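# Flip the grey finned box onto its fins

## Task

Flip the grey finned box over at roughly its current spot so that it ends up resting flat on its fins with its feet pointing up, and it must stay that way once the robot lets go.

## Robot and tools

ROBOT. Two arms, left_arm and right_arm, each with a parallel gripper. Calibrated bases in the scene frame: left_arm at (+0.026, +0.257, +0.013) m, quat_wxyz (+1.000, 0, 0, -0.019); right_arm at (+0.001, -0.338, +0.037) m, quat_wxyz (+1.000, 0, 0, +0.016). For both, up is +z of the base frame. The fingers point along the gripper's +z and open and close along its y. end_effector_position is the spot between the finger pads, roughly 1 cm short of the tips.

FRAMES. Scene frame: origin at table-top height, halfway between the two nominal bases, +z up, +x out over the table, left_arm on the +y side (arm names do not match image sides). Fixed cameras and the table use the scene frame. Each arm's reported pose, Hand target, velocities and wrist camera pose are in that arm's own base frame. Offsets run along that arm's base axes, and rotations turn about the Hand target's position. Printed poses can be off by a few centimetres, more at long reach.

execute_actions(actions, cameras). actions is a list of actions; each action is a list of 1 to 15 rows; each row is one list of 14 numbers in [-1, 1] covering both arms: left dx, dy, dz, rx, ry, rz, opening, then the same seven for right. Each row lasts one step of 1/30 s; if fewer than 15 rows are given, the last row repeats to fill 15 steps. dx..rz are an offset from that arm's Hand target as it stood when the action began (every row counts from that same start, not from the row before), so sending the same offset again moves further. Scale: 1.0 = 0.6 m or 180 degrees; rx, ry, rz form one rotation vector. Opening is absolute: +1 fully open (0.094 m), -1 closed. Six zeros re-command the current Hand target; the opening number is always a command, so resend the present one to keep a gripper as it is. An empty actions list just returns state and images. cameras: omitted, null or ["all"] gives all; [] gives none; an unknown name invalidates the call.

move(target, speed, blend, opening_speed, blocking, cameras). target is one 14-number row laid out as above, or a list of up to 15 such rows; every row is an offset from the Hand targets at the start of the move, not from the previous row. Grippers travel in straight lines, all paths finishing together, at least 0.5 s and at most 10 s. speed: top path speed in m/s, 0.002 to 4.3, default 0.25 (turning up to twice that in rad/s); one value or one per target. blend: corner rounding in metres for lists, default 0. opening_speed: rate of opening change per second on the -1..1 scale, at least 0.2; use a low value to close gently. blocking=false returns after about 0.5 s while the motion continues. The result adds a move: line with the ending (done, off_target, moving, held, fault) and any limits (paced = pose clipped, held = steps withheld). done means at rest within 10 mm and 2 degrees; neither done nor off_target says whether anything is touched. Moves do not avoid obstacles or the other arm.

wait(seconds): 0 to 10 s, arms keep their last command; a running move continues. stop(cameras): brakes a running move. zoom_image(camera, region): region [x0, y0, x1, y1] in pixels, at most 504 by 504, from that camera's newest image. read_manual(section): licence texts only. finished_scene(scene): ends the current scene, given its number; irreversible.

CAMERAS (all 672x504): cam_head_left, cam_head_right, cam_high, cam_low, cam_left_wrist, cam_right_wrist.

CONTROL NOTES. Each step the commanded orientation is clipped to within 40 degrees of the measured one. Grippers often settle a centimetre or so off the commanded pose from friction and weight; another action (even zeros) re-requests it, or send the remaining gap as an offset. An arm blocked by an object keeps pushing until commanded away; to release a push, command back past the gripper. Avoid paths near an arm's own base (shoulder posture can flip); go around it. Faster moves stray more and hit harder.

GRIPPING. grip_measured uses the same scale as the opening command; with nothing held it can read a little wide. Grip force is roughly 50 to 64 N per pad. To release, command well above grip_measured. grip_effort_nm is motor effort (negative closing), not pad force.

JOINT TORQUES are full drive outputs including gravity, with per-arm offsets and noise; numbers 3 and 4 wrap at ±28 N m.

AVOID. Letting anything fall off the table or leaving it off the table; dropping or releasing the box while it moves; slamming, hard hits or strong pushes; arms hitting or pressing each other (including one gripper closing on the other's fingers), which can end the scene. Watch for MOTOR HOT (85 °C); at 100 °C the arm drops and faults for 30 to 60 s or more, so do not hold loads or stretched poses long. Objects may occasionally be nudged by outside disturbances.

Each tool is called after "Emit:" by a JSON object that holds its "fn" and its "kwargs".

## Session

Emit:
{"fn": "execute_actions", "kwargs": {"actions": []}}

Scene clock: 0.00 s.
left_arm: end_effector_position=(+0.7469, +0.0627, +0.1858) grip_measured=+1.000 grip_effort_nm=n/a end_effector_quat_wxyz=(+0.600, +0.118, +0.783, +0.112) | right_arm: end_effector_position=(+0.2461, -0.0955, +0.3388) grip_measured=+1.000 grip_effort_nm=n/a end_effector_quat_wxyz=(+0.392, +0.340, +0.834, -0.188)
Joint positions: left_arm=[0.099 1.879 1.257 0.363 0.062 0.35 0.094] | right_arm=[0.029 0.581 0.868 -1.173 0.637 0.571 0.094]
Joint velocities: within noise
Joint torques (N m): no reading
Heat: left arm: hottest elbow 36 °C; right arm: hottest elbow 30 °C.
Hand target: left_arm +0.7532, +0.0634, +0.1927; +0.607, +0.117, +0.778, +0.114 | right_arm +0.2481, -0.0955, +0.3525; +0.404, +0.343, +0.828, -0.182
Tool commands: left_gripper/opening=+1.0 right_gripper/opening=+1.0

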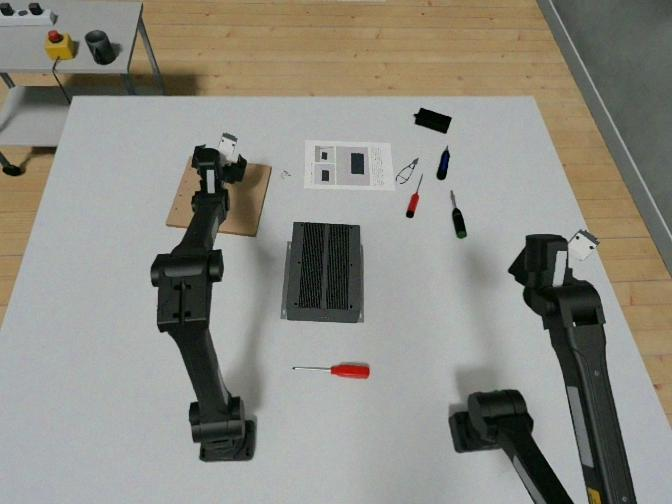

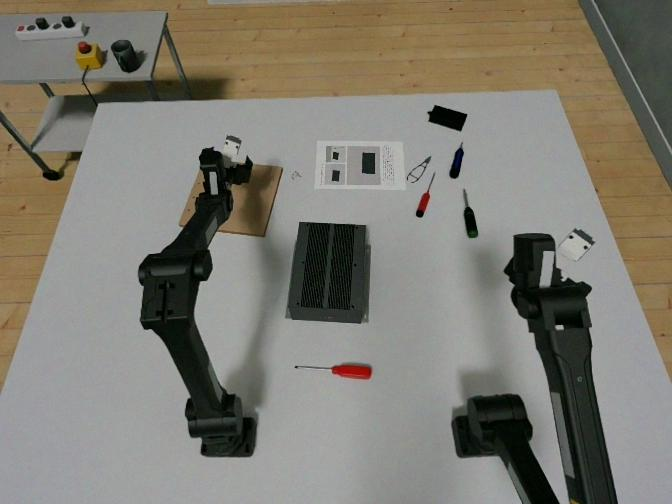

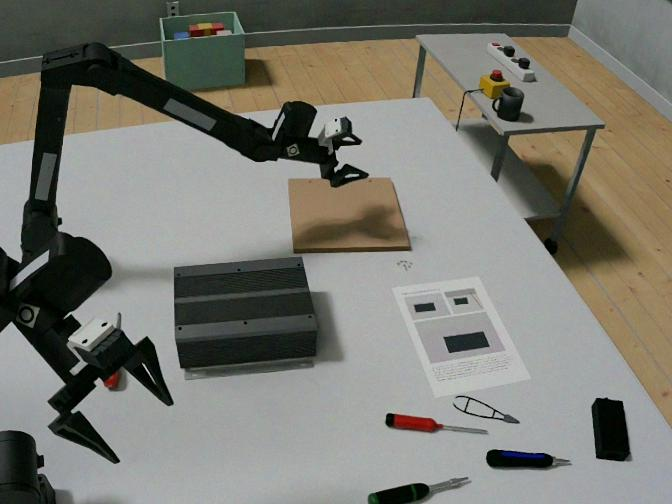

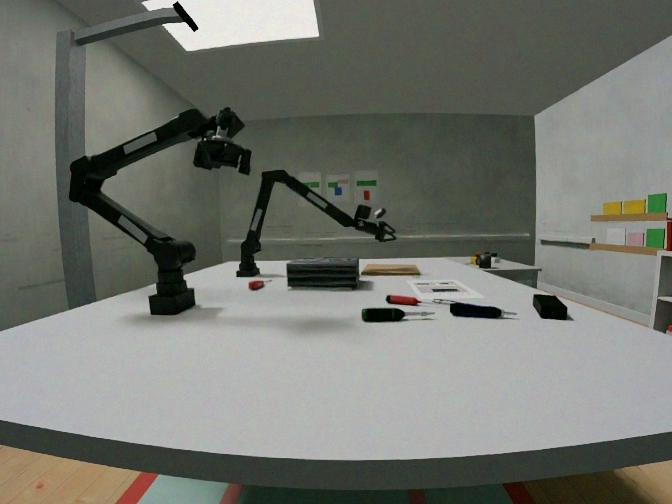

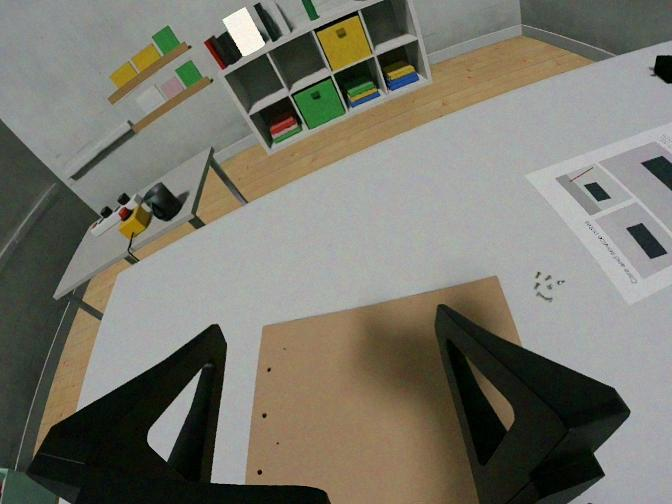

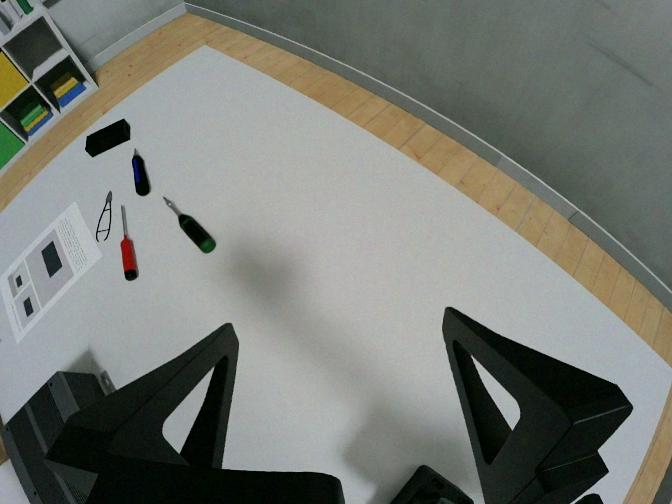

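Emit:
{"fn": "move", "kwargs": {"target": [[-0.562,-0.05,-0.10,0.013,0.167,-0.461,0.6,0.253,0.2,-0.2,0.474,0.072,0.364,0.8],[-0.562,-0.197,-0.316,0.013,0.167,-0.461,0.6,0.303,0.427,-0.563,0.474,0.072,0.364,0.8]], "speed": 0.35}}

Scene clock: 64.17 s.
left_arm: end_effector_position=(+0.4181, -0.0517, +0.0111) grip_measured=+0.603 grip_effort_nm=-0.120 end_effector_quat_wxyz=(+0.328, +0.637, +0.620, -0.321) | right_arm: end_effector_position=(+0.4297, +0.1548, +0.0103) grip_measured=+0.801 grip_effort_nm=-0.081 end_effector_quat_wxyz=(+0.024, +0.043, +0.807, +0.588)
Joint positions: left_arm=[0.21 1.875 1.013 -0.997 0.923 1.951 0.075] | right_arm=[-0.018 1.9 0.848 -0.291 -1.249 0.252 0.085]
Joint velocities: within noise
Joint torques (N m): left_arm=[-1.14 -11.22 5.23 0.39 0.73 -0.33] | right_arm=[1.32 -13.86 3.89 1.44 -0.58 -0.01]
Heat: left arm: hottest elbow 44 °C; right arm: hottest elbow 37 °C.
Hand target: left_arm +0.4161, -0.0549, +0.0031; +0.323, +0.632, +0.623, -0.329 | right_arm +0.4298, +0.1610, +0.0147; +0.026, +0.035, +0.808, +0.587
Off the commanded pose: left_arm 0.009 m, 1 deg | right_arm 0.007 m, 1 deg.
move: done

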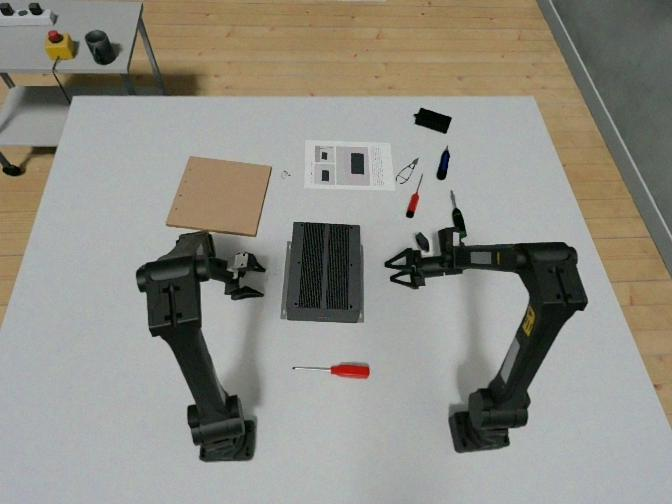

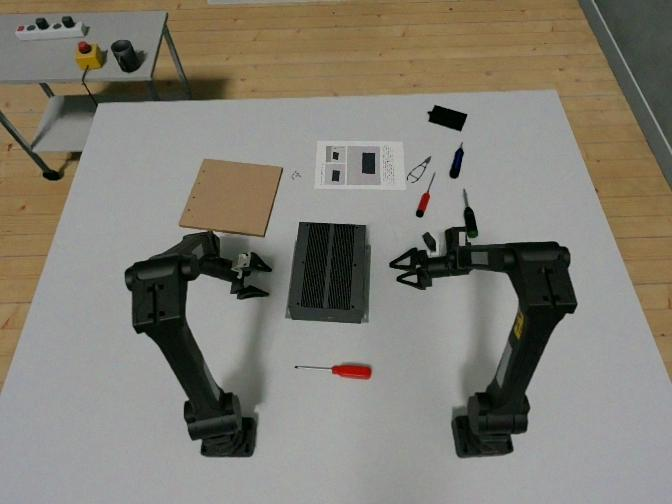

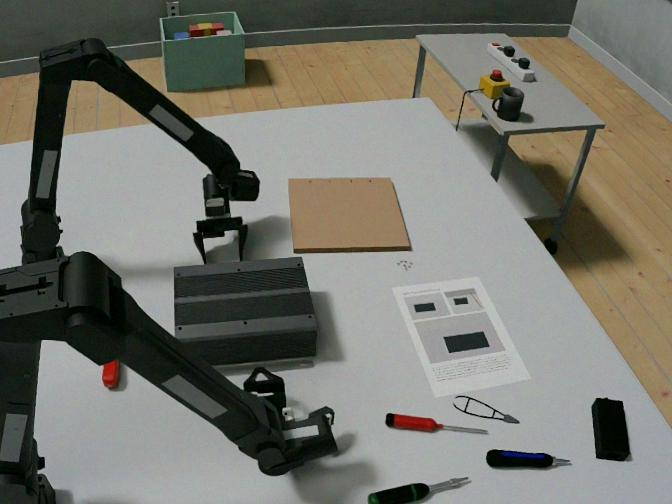

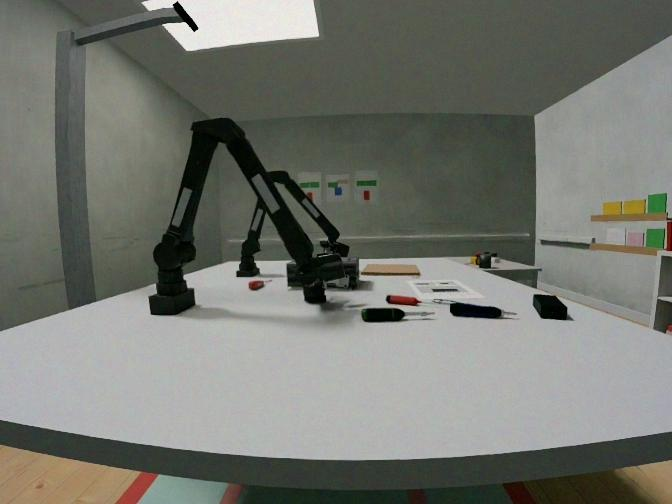

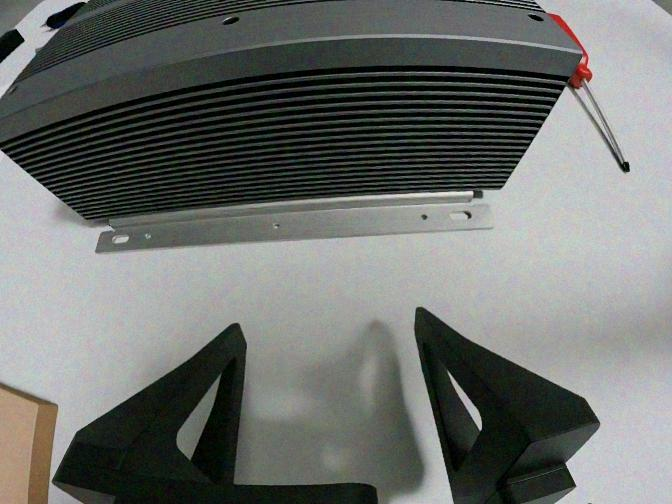

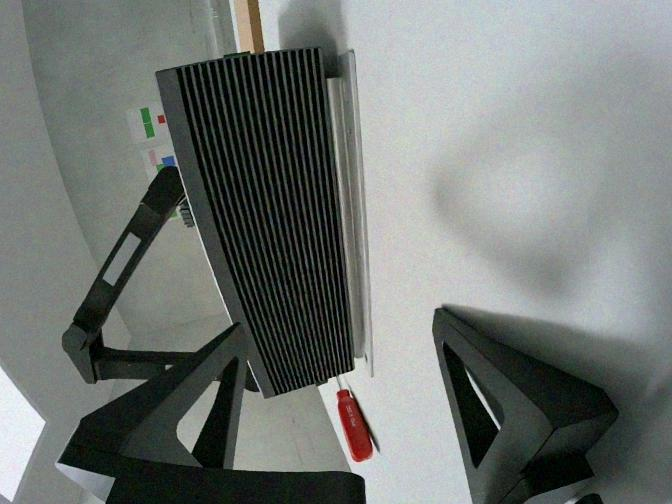

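Emit:
{"fn": "move", "kwargs": {"target": [[0.02,-0.1,-0.015,0,0,0.017,0.6,0,0.05,0,0,0,0.017,0.8],[0.02,-0.15,-0.015,0,0,0.017,0.6,0.01,0.17,0.01,0,0,0.017,0.8],[0.02,-0.187,-0.015,0,0,0.017,0.6,0.022,0.323,0.082,0,0,0.017,0.8]], "speed": 0.08, "cameras": ["cam_high","cam_right_wrist","cam_left_wrist"]}}

Scene clock: 81.07 s.
left_arm: end_effector_position=(+0.4391, -0.1172, +0.0001) grip_measured=+0.603 grip_effort_nm=-0.115 end_effector_quat_wxyz=(+0.343, +0.598, +0.665, -0.288) | right_arm: end_effector_position=(+0.4588, +0.2427, +0.0247) grip_measured=+0.799 grip_effort_nm=0.032 end_effector_quat_wxyz=(+0.025, +0.140, +0.815, +0.562)
Joint positions: left_arm=[0.047 1.819 0.896 -0.525 0.923 1.451 0.075] | right_arm=[0.202 1.862 0.797 0.292 -1.018 1.004 0.085]
Joint velocities: within noise
Joint torques (N m): left_arm=[-9.35 -10.29 5.52 1.69 1.84 -0.57] | right_arm=[15.44 -14.97 9.33 3.07 -1.91 -0.28]
Heat: left arm: hottest elbow 42 °C; right arm: hottest elbow 37 °C.
Hand target: left_arm +0.4279, -0.1671, -0.0060; +0.332, +0.615, +0.640, -0.321 | right_arm +0.4430, +0.3546, +0.0637; +0.010, +0.014, +0.809, +0.587
Off the commanded pose: left_arm 0.051 m, 5 deg | right_arm 0.120 m, 15 deg.
move: off_target (left_arm, right_arm)
Images, in order (width x height): cam_high 672x504, cam_left_wrist 672x504, cam_right_wrist 672x504.

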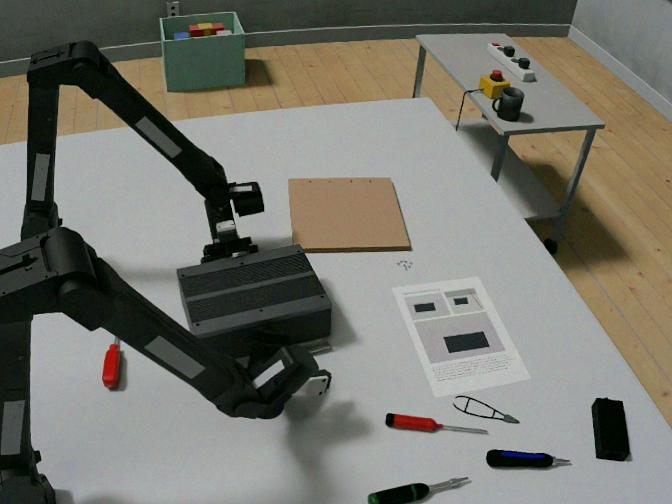

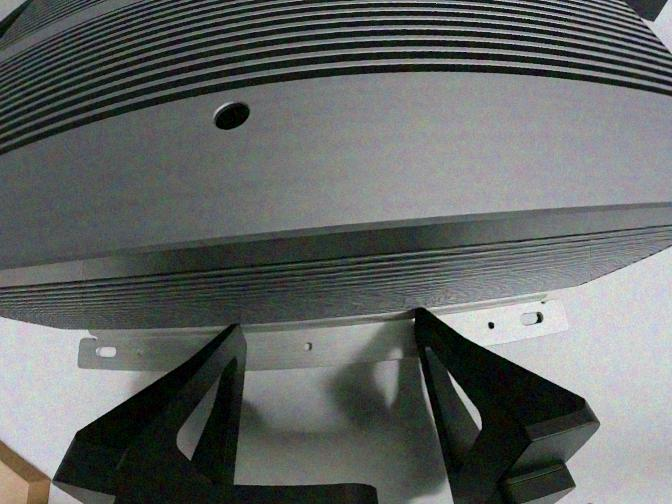

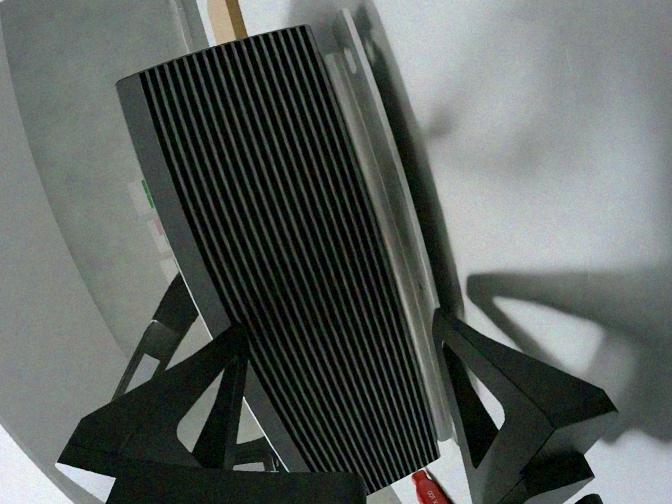

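Emit:
{"fn": "move", "kwargs": {"target": [[0.01,-0.03,0,0,0,0.03,0.6,-0.01,0.05,0.03,0.03,0,0.07,1.0],[0.01,-0.03,0,0,0,0.03,0.6,-0.01,0.075,0.04,0.15,0,0.07,1.0]], "speed": 0.08, "cameras": ["cam_high","cam_right_wrist","cam_left_wrist"]}}

Scene clock: 101.40 s.
left_arm: end_effector_position=(+0.4425, -0.1214, +0.0029) grip_measured=+0.602 grip_effort_nm=-0.100 end_effector_quat_wxyz=(+0.363, +0.556, +0.697, -0.269) | right_arm: end_effector_position=(+0.4828, +0.3181, +0.0922) grip_measured=+1.000 grip_effort_nm=-0.027 end_effector_quat_wxyz=(+0.020, -0.017, +0.666, +0.746)
Joint positions: left_arm=[0.032 1.776 0.818 -0.315 0.904 1.234 0.075] | right_arm=[0.297 2.183 0.989 1.563 -1.253 1.871 0.094]
Joint velocities: within noise
Joint torques (N m): left_arm=[-11.75 -8.88 6.48 2.14 1.37 -0.66] | right_arm=[10.87 -13.98 5.52 1.92 -0.86 0.28]
Heat: left arm: hottest elbow 41 °C; right arm: hottest elbow 39 °C.
Hand target: left_arm +0.4340, -0.1851, -0.0060; +0.346, +0.584, +0.668, -0.305 | right_arm +0.4370, +0.3997, +0.0877; -0.057, -0.072, +0.647, +0.757
Off the commanded pose: left_arm 0.065 m, 6 deg | right_arm 0.094 m, 11 deg.
joint sent to its limit (right arm) — joint 4 (wrist pitch), upper limit. The joint targets are off in position and orientation.
move: off_target (left_arm, right_arm)
Images, in order (width x height): cam_high 672x504, cam_left_wrist 672x504, cam_right_wrist 672x504.

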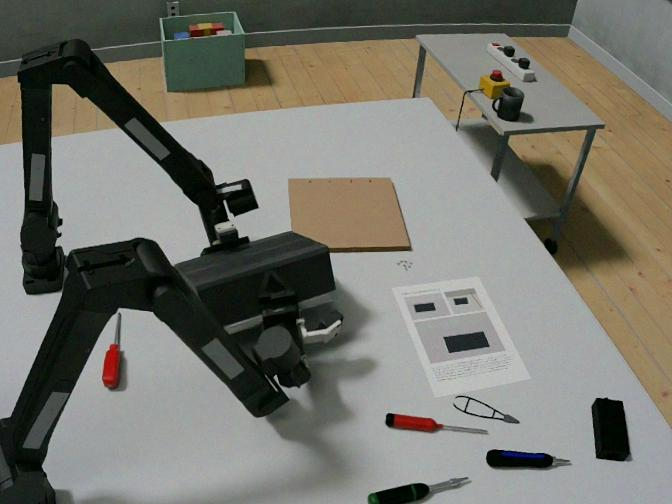

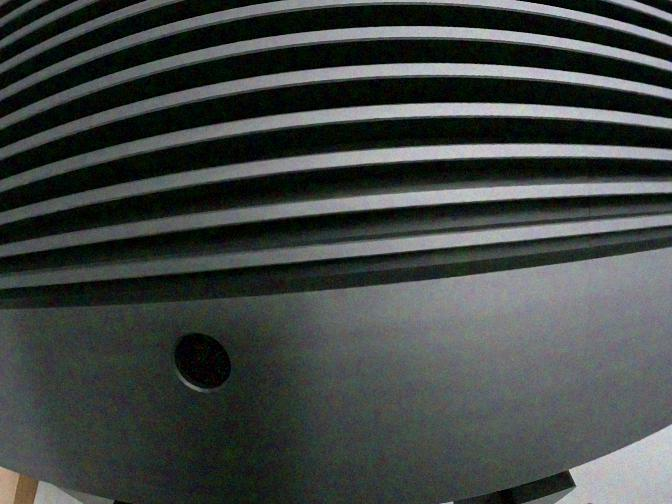

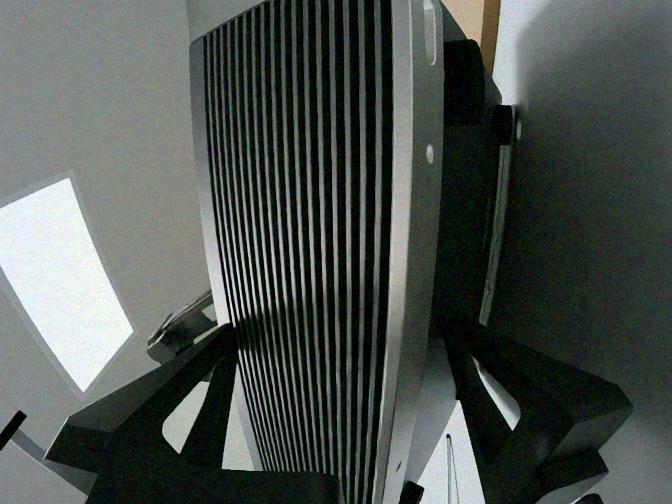

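Emit:
{"fn": "move", "kwargs": {"target": [0,0,0,0,0,0,0.6,0,0,0,0,0,0,0.5], "opening_speed": 0.4, "cameras": ["cam_high","cam_right_wrist"]}}

Scene clock: 106.87 s.
left_arm: end_effector_position=(+0.4423, -0.1213, +0.0029) grip_measured=+0.602 grip_effort_nm=-0.105 end_effector_quat_wxyz=(+0.363, +0.557, +0.698, -0.268) | right_arm: end_effector_position=(+0.4830, +0.3176, +0.0919) grip_measured=+0.942 grip_effort_nm=-1.038 end_effector_quat_wxyz=(+0.020, -0.017, +0.666, +0.746)
Joint positions: left_arm=[0.032 1.774 0.818 -0.315 0.902 1.233 0.075] | right_arm=[0.296 2.183 0.989 1.564 -1.254 1.871 0.091]
Joint velocities: within noise
Joint torques (N m): left_arm=[-11.81 -8.82 6.56 2.18 1.43 -0.66] | right_arm=[11.93 -14.68 5.57 1.92 -0.83 0.29]
Heat: left arm: hottest elbow 41 °C; right arm: hottest elbow 39 °C.
Hand target: left_arm +0.4339, -0.1850, -0.0060; +0.346, +0.584, +0.668, -0.304 | right_arm +0.4370, +0.3997, +0.0877; -0.057, -0.072, +0.646, +0.757
Off the commanded pose: left_arm 0.065 m, 6 deg | right_arm 0.094 m, 11 deg.
joint sent to its limit (right arm) — joint 4 (wrist pitch), upper limit. The joint targets are off in position and orientation.
move: off_target (left_arm, right_arm)
Images, in order (width x height): cam_high 672x504, cam_right_wrist 672x504.

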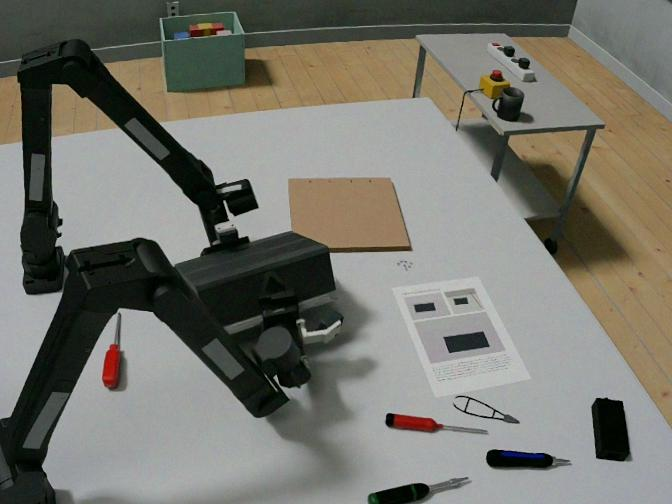

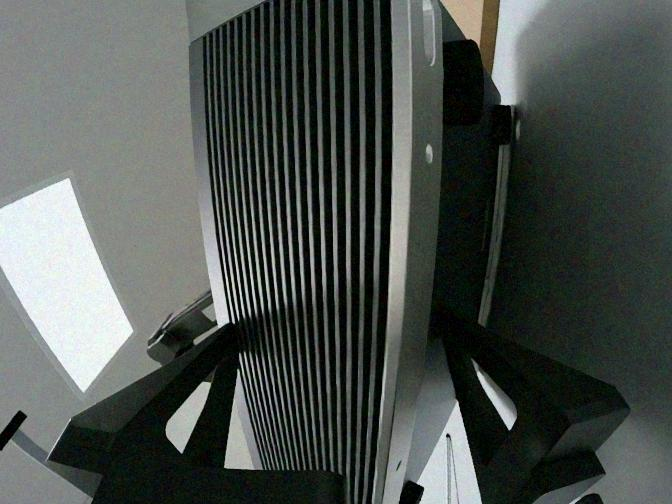

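Emit:
{"fn": "move", "kwargs": {"target": [[0,0,0,0,0,0,0.6,0.05,-0.05,0.12,0,0,0,0.5],[-0.01,0.045,0,0,0,0,0.6,0.067,-0.06,0.2,0,0,0,0.5]], "speed": 0.08, "cameras": ["cam_high","cam_right_wrist","cam_left_wrist","cam_head_left"]}}

Scene clock: 114.70 s.
left_arm: end_effector_position=(+0.4339, -0.1312, -0.0015) grip_measured=+0.602 grip_effort_nm=-0.100 end_effector_quat_wxyz=(+0.362, +0.574, +0.679, -0.281) | right_arm: end_effector_position=(+0.4788, +0.3229, +0.1425) grip_measured=+0.503 grip_effort_nm=-0.178 end_effector_quat_wxyz=(-0.072, -0.002, +0.677, +0.733)
Joint positions: left_arm=[0.016 1.791 0.818 -0.334 0.927 1.287 0.075] | right_arm=[0.299 2.067 1.014 1.459 -1.356 2.064 0.071]
Joint velocities: within noise
Joint torques (N m): left_arm=[-5.66 -9.93 6.63 0.31 1.03 -0.35] | right_arm=[5.48 -21.83 9.77 2.59 1 0.15]
Heat: left arm: hottest elbow 41 °C; right arm: hottest elbow 38 °C.
Hand target: left_arm +0.4280, -0.1581, -0.0059; +0.347, +0.584, +0.668, -0.304 | right_arm +0.4771, +0.3638, +0.2077; -0.057, -0.072, +0.647, +0.757
Off the commanded pose: left_arm 0.028 m, 4 deg | right_arm 0.077 m, 9 deg.
joint sent to its limit (right arm) — joint 6 (wrist roll), upper limit. The joint targets are off in position, not in orientation.
move: off_target (left_arm, right_arm)
Images, in order (width x height): cam_head_left 672x504, cam_high 672x504, cam_left_wrist 672x504, cam_right_wrist 672x504.

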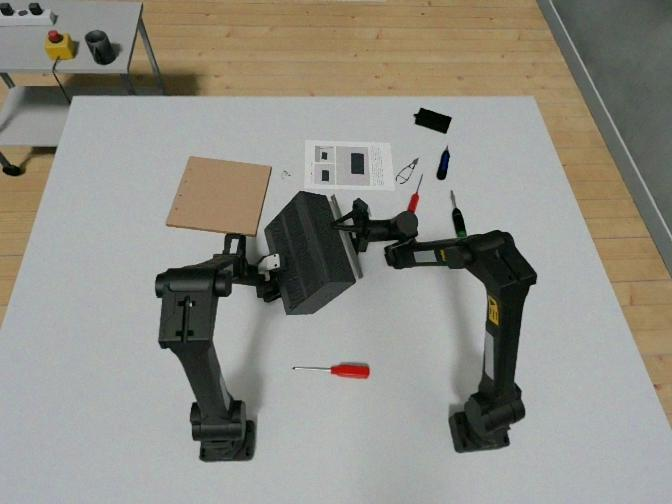

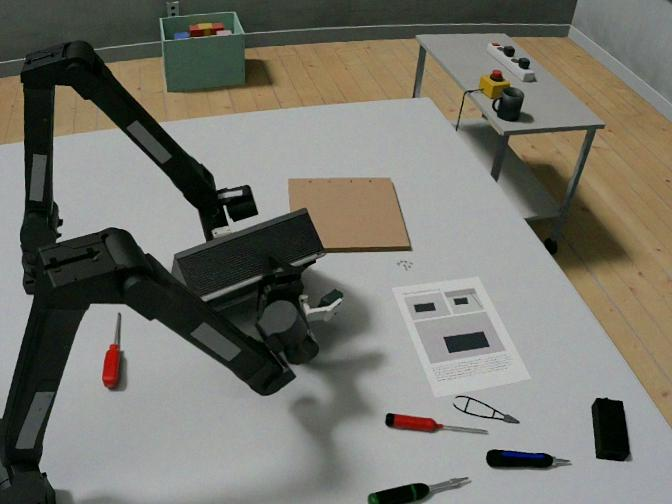

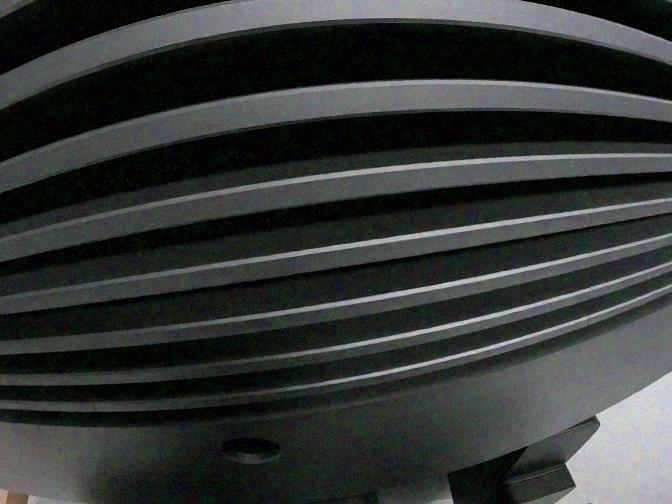

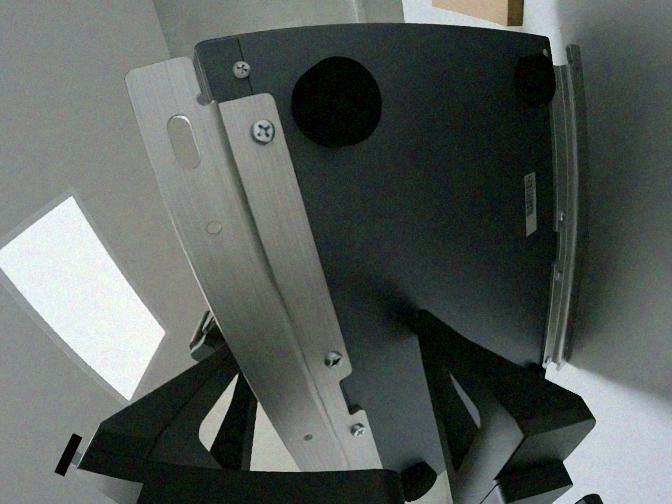

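Emit:
{"fn": "move", "kwargs": {"target": [[-0.01,0.03,0,0,0,0,0.6,0,-0.015,0.02,0,0,0,0.5],[-0.09,0.2,0.02,0,0,0,0.6,-0.01,-0.01,0.04,0,0,0,0.5]], "speed": 0.1, "cameras": ["cam_high","cam_right_wrist","cam_left_wrist","cam_head_left"]}}

Scene clock: 124.63 s.
left_arm: end_effector_position=(+0.3688, -0.0422, +0.0015) grip_measured=+0.602 grip_effort_nm=-0.095 end_effector_quat_wxyz=(+0.342, +0.579, +0.671, -0.312) | right_arm: end_effector_position=(+0.4652, +0.3544, +0.2150) grip_measured=+0.501 grip_effort_nm=-0.090 end_effector_quat_wxyz=(-0.055, -0.060, +0.662, +0.745)
Joint positions: left_arm=[0.272 1.777 0.805 -0.814 0.947 1.807 0.075] | right_arm=[0.362 1.953 1.052 1.44 -1.341 2.08 0.071]
Joint velocities: within noise
Joint torques (N m): left_arm=[-0.21 -10.99 5.81 -0.24 0.54 -0.07] | right_arm=[-0.26 -17.03 7.57 0.91 0.44 -0.08]
Heat: left arm: hottest elbow 41 °C; right arm: hottest elbow 38 °C.
Hand target: left_arm +0.3741, -0.0380, +0.0061; +0.347, +0.584, +0.668, -0.304 | right_arm +0.4713, +0.3576, +0.2316; -0.057, -0.072, +0.647, +0.757
Off the commanded pose: left_arm 0.008 m, 1 deg | right_arm 0.018 m, 3 deg.
joint sent to its limit (right arm) — joint 6 (wrist roll), upper limit. The joint targets still meet the commanded pose.
move: off_target (right_arm)
Images, in order (width x height): cam_head_left 672x504, cam_high 672x504, cam_left_wrist 672x504, cam_right_wrist 672x504.

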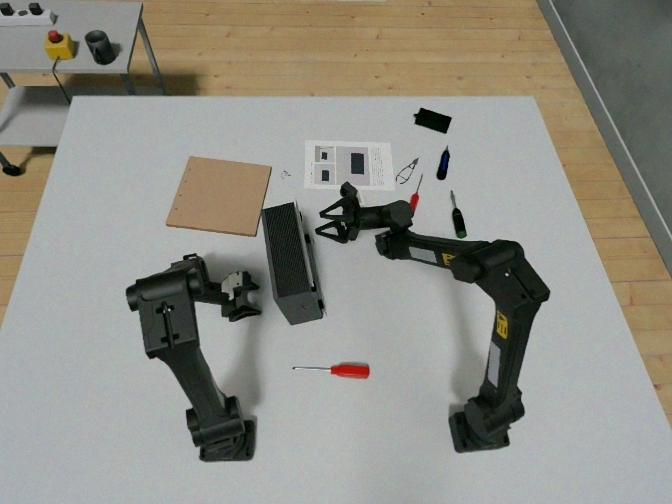

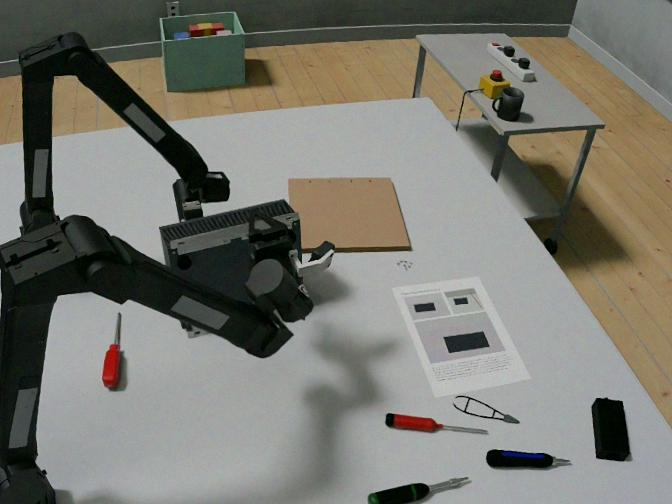

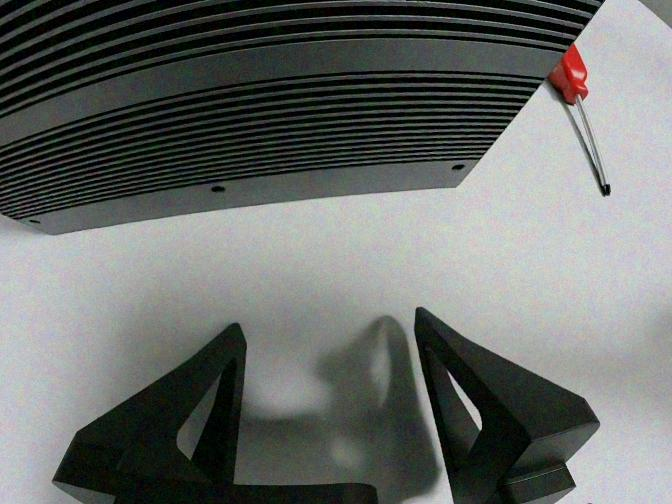

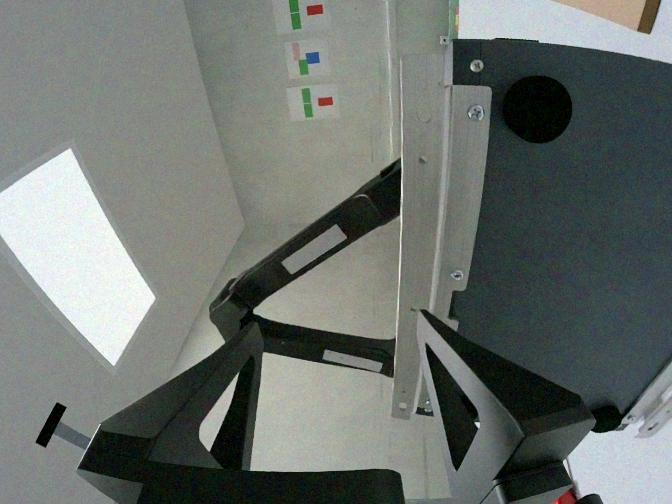

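Emit:
{"fn": "move", "kwargs": {"target": [[0,0.06,0.47,0.06,0.16,0.22,0.2,0.03,-0.16,0.02,0,0,0,0.5],[0.052,-0.1,0.48,0.122,0.32,0.451,0.2,0.03,-0.16,0.02,0,0,0,0.5],[0.052,-0.195,0.433,0.122,0.32,0.451,0.2,0.03,-0.16,0.02,0,0,0,0.5]], "speed": 0.35, "cameras": ["cam_high","cam_right_wrist","cam_head_left","cam_left_wrist"]}}

Scene clock: 162.93 s.
left_arm: end_effector_position=(+0.3972, -0.1531, +0.2689) grip_measured=+0.203 grip_effort_nm=-0.125 end_effector_quat_wxyz=(+0.014, -0.115, +0.986, -0.122) | right_arm: end_effector_position=(+0.4878, +0.2674, +0.2380) grip_measured=+0.501 grip_effort_nm=-0.090 end_effector_quat_wxyz=(-0.027, -0.058, +0.690, +0.721)
Joint positions: left_arm=[-0.281 1.369 1.353 -1.432 0.215 -0.526 0.057] | right_arm=[0.189 1.865 1.036 1.385 -1.491 2.08 0.071]
Joint velocities: within noise
Joint torques (N m): left_arm=[-0.85 -7.94 9.95 1.37 0.06 -0.32] | right_arm=[-1.55 -15.03 5.94 0.87 0.24 -0.03]
Heat: left arm: hottest elbow 40 °C; right arm: hottest elbow 37 °C.
Hand target: left_arm +0.4053, -0.1551, +0.2658; +0.015, -0.121, +0.985, -0.122 | right_arm +0.4893, +0.2617, +0.2437; -0.057, -0.072, +0.646, +0.757
Off the commanded pose: left_arm 0.009 m, 1 deg | right_arm 0.008 m, 7 deg.
joint sent to its limit (right arm) — joint 6 (wrist roll), upper limit. The joint targets are off in orientation, not in position.
move: off_target (right_arm)
Images, in order (width x height): cam_head_left 672x504, cam_high 672x504, cam_left_wrist 672x504, cam_right_wrist 672x504.

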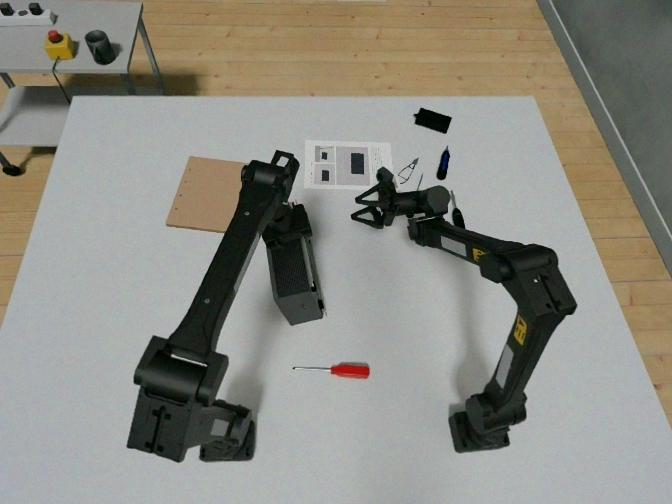

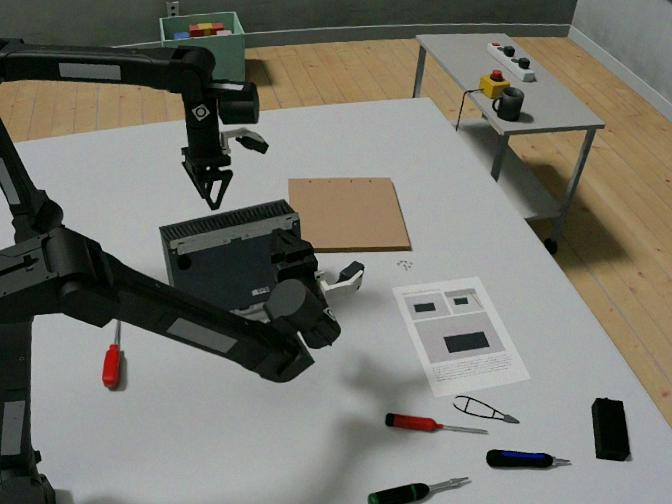

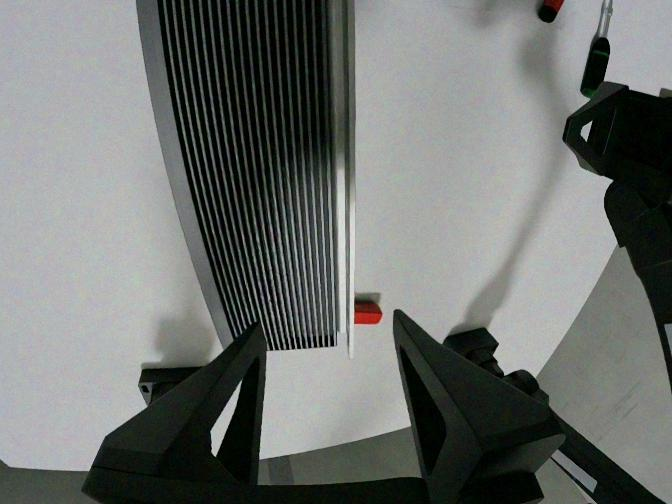

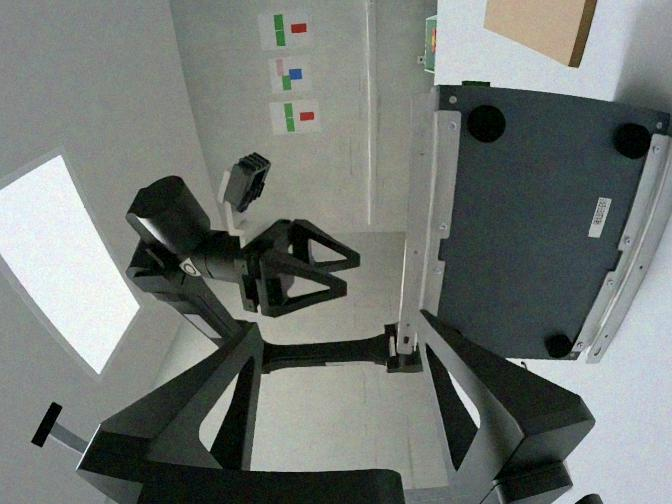

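Emit:
{"fn": "move", "kwargs": {"target": [[0.053,-0.006,0,0,0,0,0.0,0,0,0,0,0,0,0.5],[0.06,-0.033,-0.112,0,0,0,-0.1,0,0,0,0,0,0,0.5]], "speed": 0.08, "cameras": ["cam_high","cam_right_wrist","cam_left_wrist"]}}

Scene clock: 175.37 s.
left_arm: end_effector_position=(+0.4387, -0.1700, +0.2076) grip_measured=-0.097 grip_effort_nm=-0.125 end_effector_quat_wxyz=(+0.020, -0.119, +0.985, -0.125) | right_arm: end_effector_position=(+0.4878, +0.2674, +0.2380) grip_measured=+0.501 grip_effort_nm=-0.085 end_effector_quat_wxyz=(-0.027, -0.058, +0.690, +0.721)
Joint positions: left_arm=[-0.292 1.491 1.317 -1.258 0.212 -0.547 0.042] | right_arm=[0.189 1.865 1.036 1.385 -1.491 2.08 0.071]
Joint velocities: within noise
Joint torques (N m): left_arm=[-1.49 -9.88 8.92 1.35 0.06 -0.3] | right_arm=[-1.79 -15.79 5.9 1.06 0.22 -0.04]
Heat: left arm: hottest elbow 42 °C; right arm: hottest elbow 36 °C.
Hand target: left_arm +0.4414, -0.1748, +0.1986; +0.015, -0.121, +0.985, -0.122 | right_arm +0.4893, +0.2617, +0.2438; -0.057, -0.072, +0.646, +0.757
Off the commanded pose: left_arm 0.011 m, 1 deg | right_arm 0.008 m, 7 deg.
joint sent to its limit (right arm) — joint 6 (wrist roll), upper limit. The joint targets are off in orientation, not in position.
move: off_target (left_arm, right_arm); target 2's new opening was sent with left_arm's hand 0.011 m and 1 deg from that target
Images, in order (width x height): cam_high 672x504, cam_left_wrist 672x504, cam_right_wrist 672x504.

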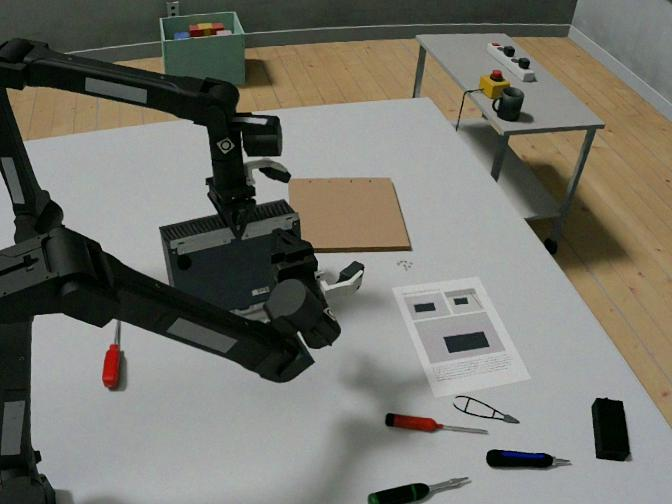

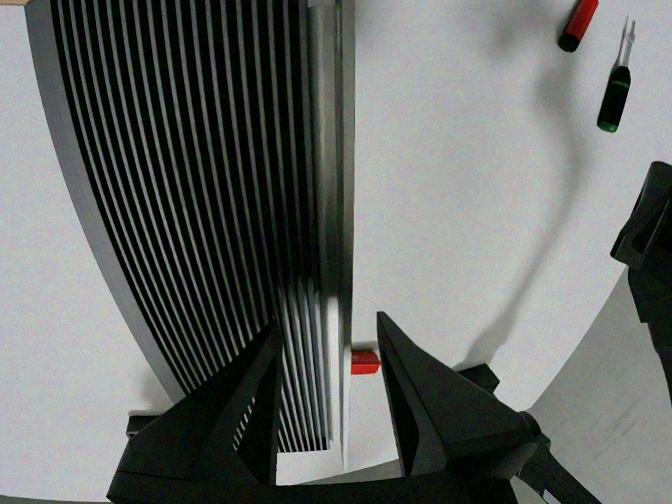

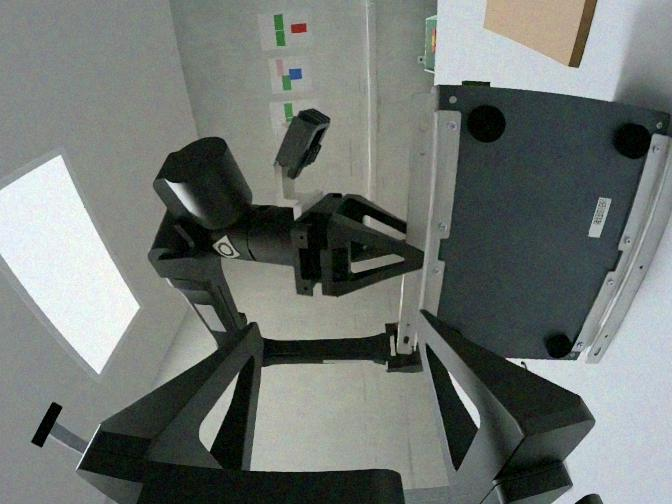

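Emit:
{"fn": "move", "kwargs": {"target": [[0.003,-0.013,-0.008,0,0,0,-0.1,0,0,0,0,0,0,0.5],[0.003,-0.013,-0.012,0,0,0,-1,0,0,0,0,0,0,0.5]], "speed": 0.06, "opening_speed": 0.4, "cameras": ["cam_right_wrist","cam_left_wrist"]}}

Scene clock: 184.00 s.
left_arm: end_effector_position=(+0.4417, -0.1760, +0.2068) grip_measured=-0.940 grip_effort_nm=-1.004 end_effector_quat_wxyz=(+0.031, -0.110, +0.986, -0.125) | right_arm: end_effector_position=(+0.4878, +0.2674, +0.2380) grip_measured=+0.501 grip_effort_nm=-0.090 end_effector_quat_wxyz=(-0.028, -0.058, +0.690, +0.721)
Joint positions: left_arm=[-0.305 1.492 1.314 -1.234 0.205 -0.543 0.003] | right_arm=[0.189 1.865 1.036 1.385 -1.491 2.081 0.071]
Joint velocities: within noise
Joint torques (N m): left_arm=[-1.73 -8.82 8.84 1.28 0.27 -0.5] | right_arm=[-1.2 -15.56 5.67 0.95 0.21 0.02]
Heat: left arm: hottest elbow 42 °C; right arm: hottest elbow 36 °C.
Hand target: left_arm +0.4432, -0.1826, +0.1914; +0.015, -0.121, +0.985, -0.122 | right_arm +0.4893, +0.2617, +0.2438; -0.057, -0.072, +0.646, +0.757
Off the commanded pose: left_arm 0.017 m, 2 deg | right_arm 0.008 m, 7 deg.
joint sent to its limit (right arm) — joint 6 (wrist roll), upper limit. The joint targets are off in orientation, not in position.
move: off_target (left_arm, right_arm); target 2's new opening was sent with left_arm's hand 0.017 m and 1 deg from that target
Images, in order (width x height): cam_left_wrist 672x504, cam_right_wrist 672x504.

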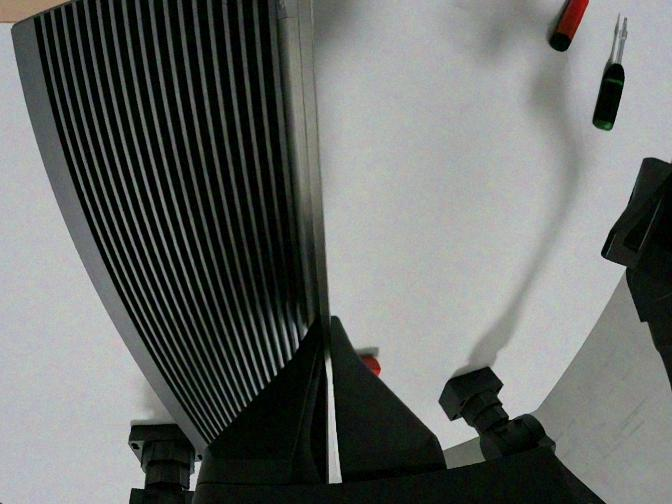

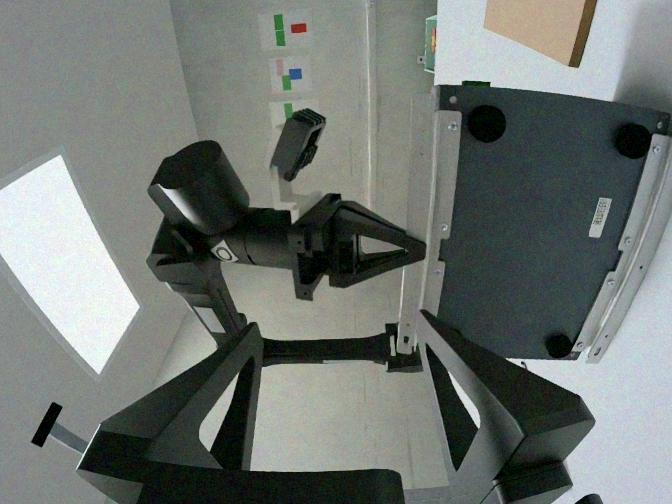

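Emit:
{"fn": "move", "kwargs": {"target": [[-0.04,0.17,0.05,-0.135,-0.033,0,-1,0,0,0,0,0,0,0.5],[-0.076,0.312,0.03,-0.269,-0.067,0,-1,0,0,0,0,0,0,0.5]], "speed": 0.06, "cameras": ["cam_right_wrist","cam_head_left"]}}

Scene clock: 200.63 s.
left_arm: end_effector_position=(+0.3945, +0.0068, +0.1748) grip_measured=-0.944 grip_effort_nm=-1.013 end_effector_quat_wxyz=(+0.054, -0.098, +0.856, -0.505) | right_arm: end_effector_position=(+0.4878, +0.2674, +0.2380) grip_measured=+0.501 grip_effort_nm=-0.085 end_effector_quat_wxyz=(-0.028, -0.058, +0.690, +0.721)
Joint positions: left_arm=[0.403 1.545 1.047 -1.387 1.036 0.354 0.003] | right_arm=[0.189 1.865 1.036 1.385 -1.491 2.081 0.071]
Joint velocities: within noise
Joint torques (N m): left_arm=[-0.44 -13.22 10.03 -2.48 2.83 -0.17] | right_arm=[-1.26 -16.15 5.93 1.05 0.24 -0.02]
Heat: left arm: hottest elbow 42 °C; right arm: hottest elbow 35 °C.
Hand target: left_arm +0.3975, +0.0045, +0.2095; +0.065, -0.104, +0.842, -0.526 | right_arm +0.4893, +0.2617, +0.2438; -0.057, -0.072, +0.646, +0.757
Off the commanded pose: left_arm 0.035 m, 3 deg | right_arm 0.008 m, 7 deg.
joint sent to its limit (right arm) — joint 6 (wrist roll), upper limit. The joint targets are off in orientation, not in position.
move: off_target (left_arm, right_arm)
Images, in order (width x height): cam_head_left 672x504, cam_right_wrist 672x504.

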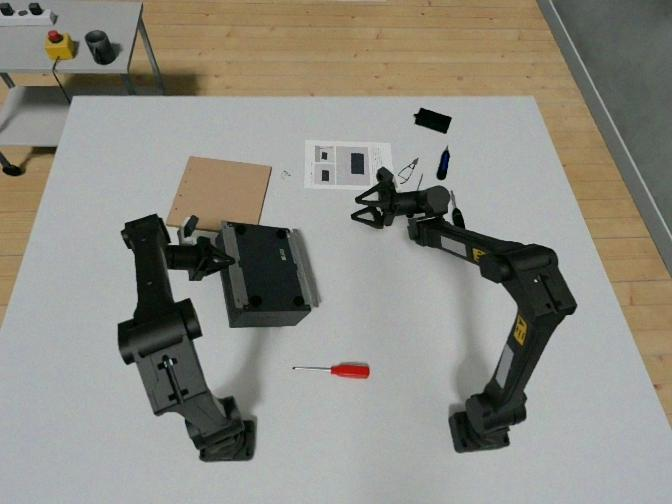

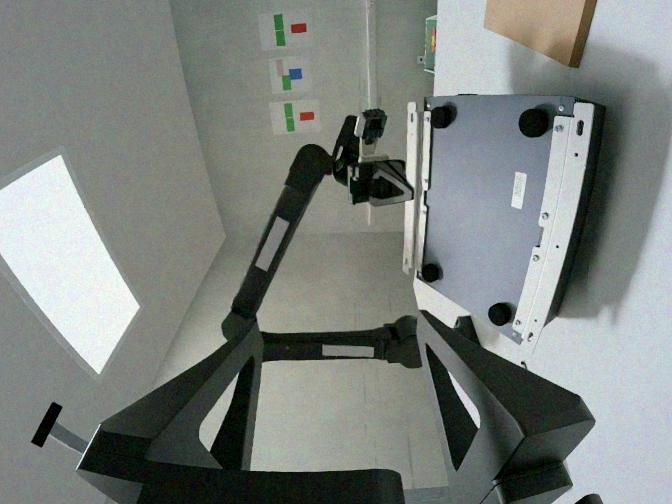

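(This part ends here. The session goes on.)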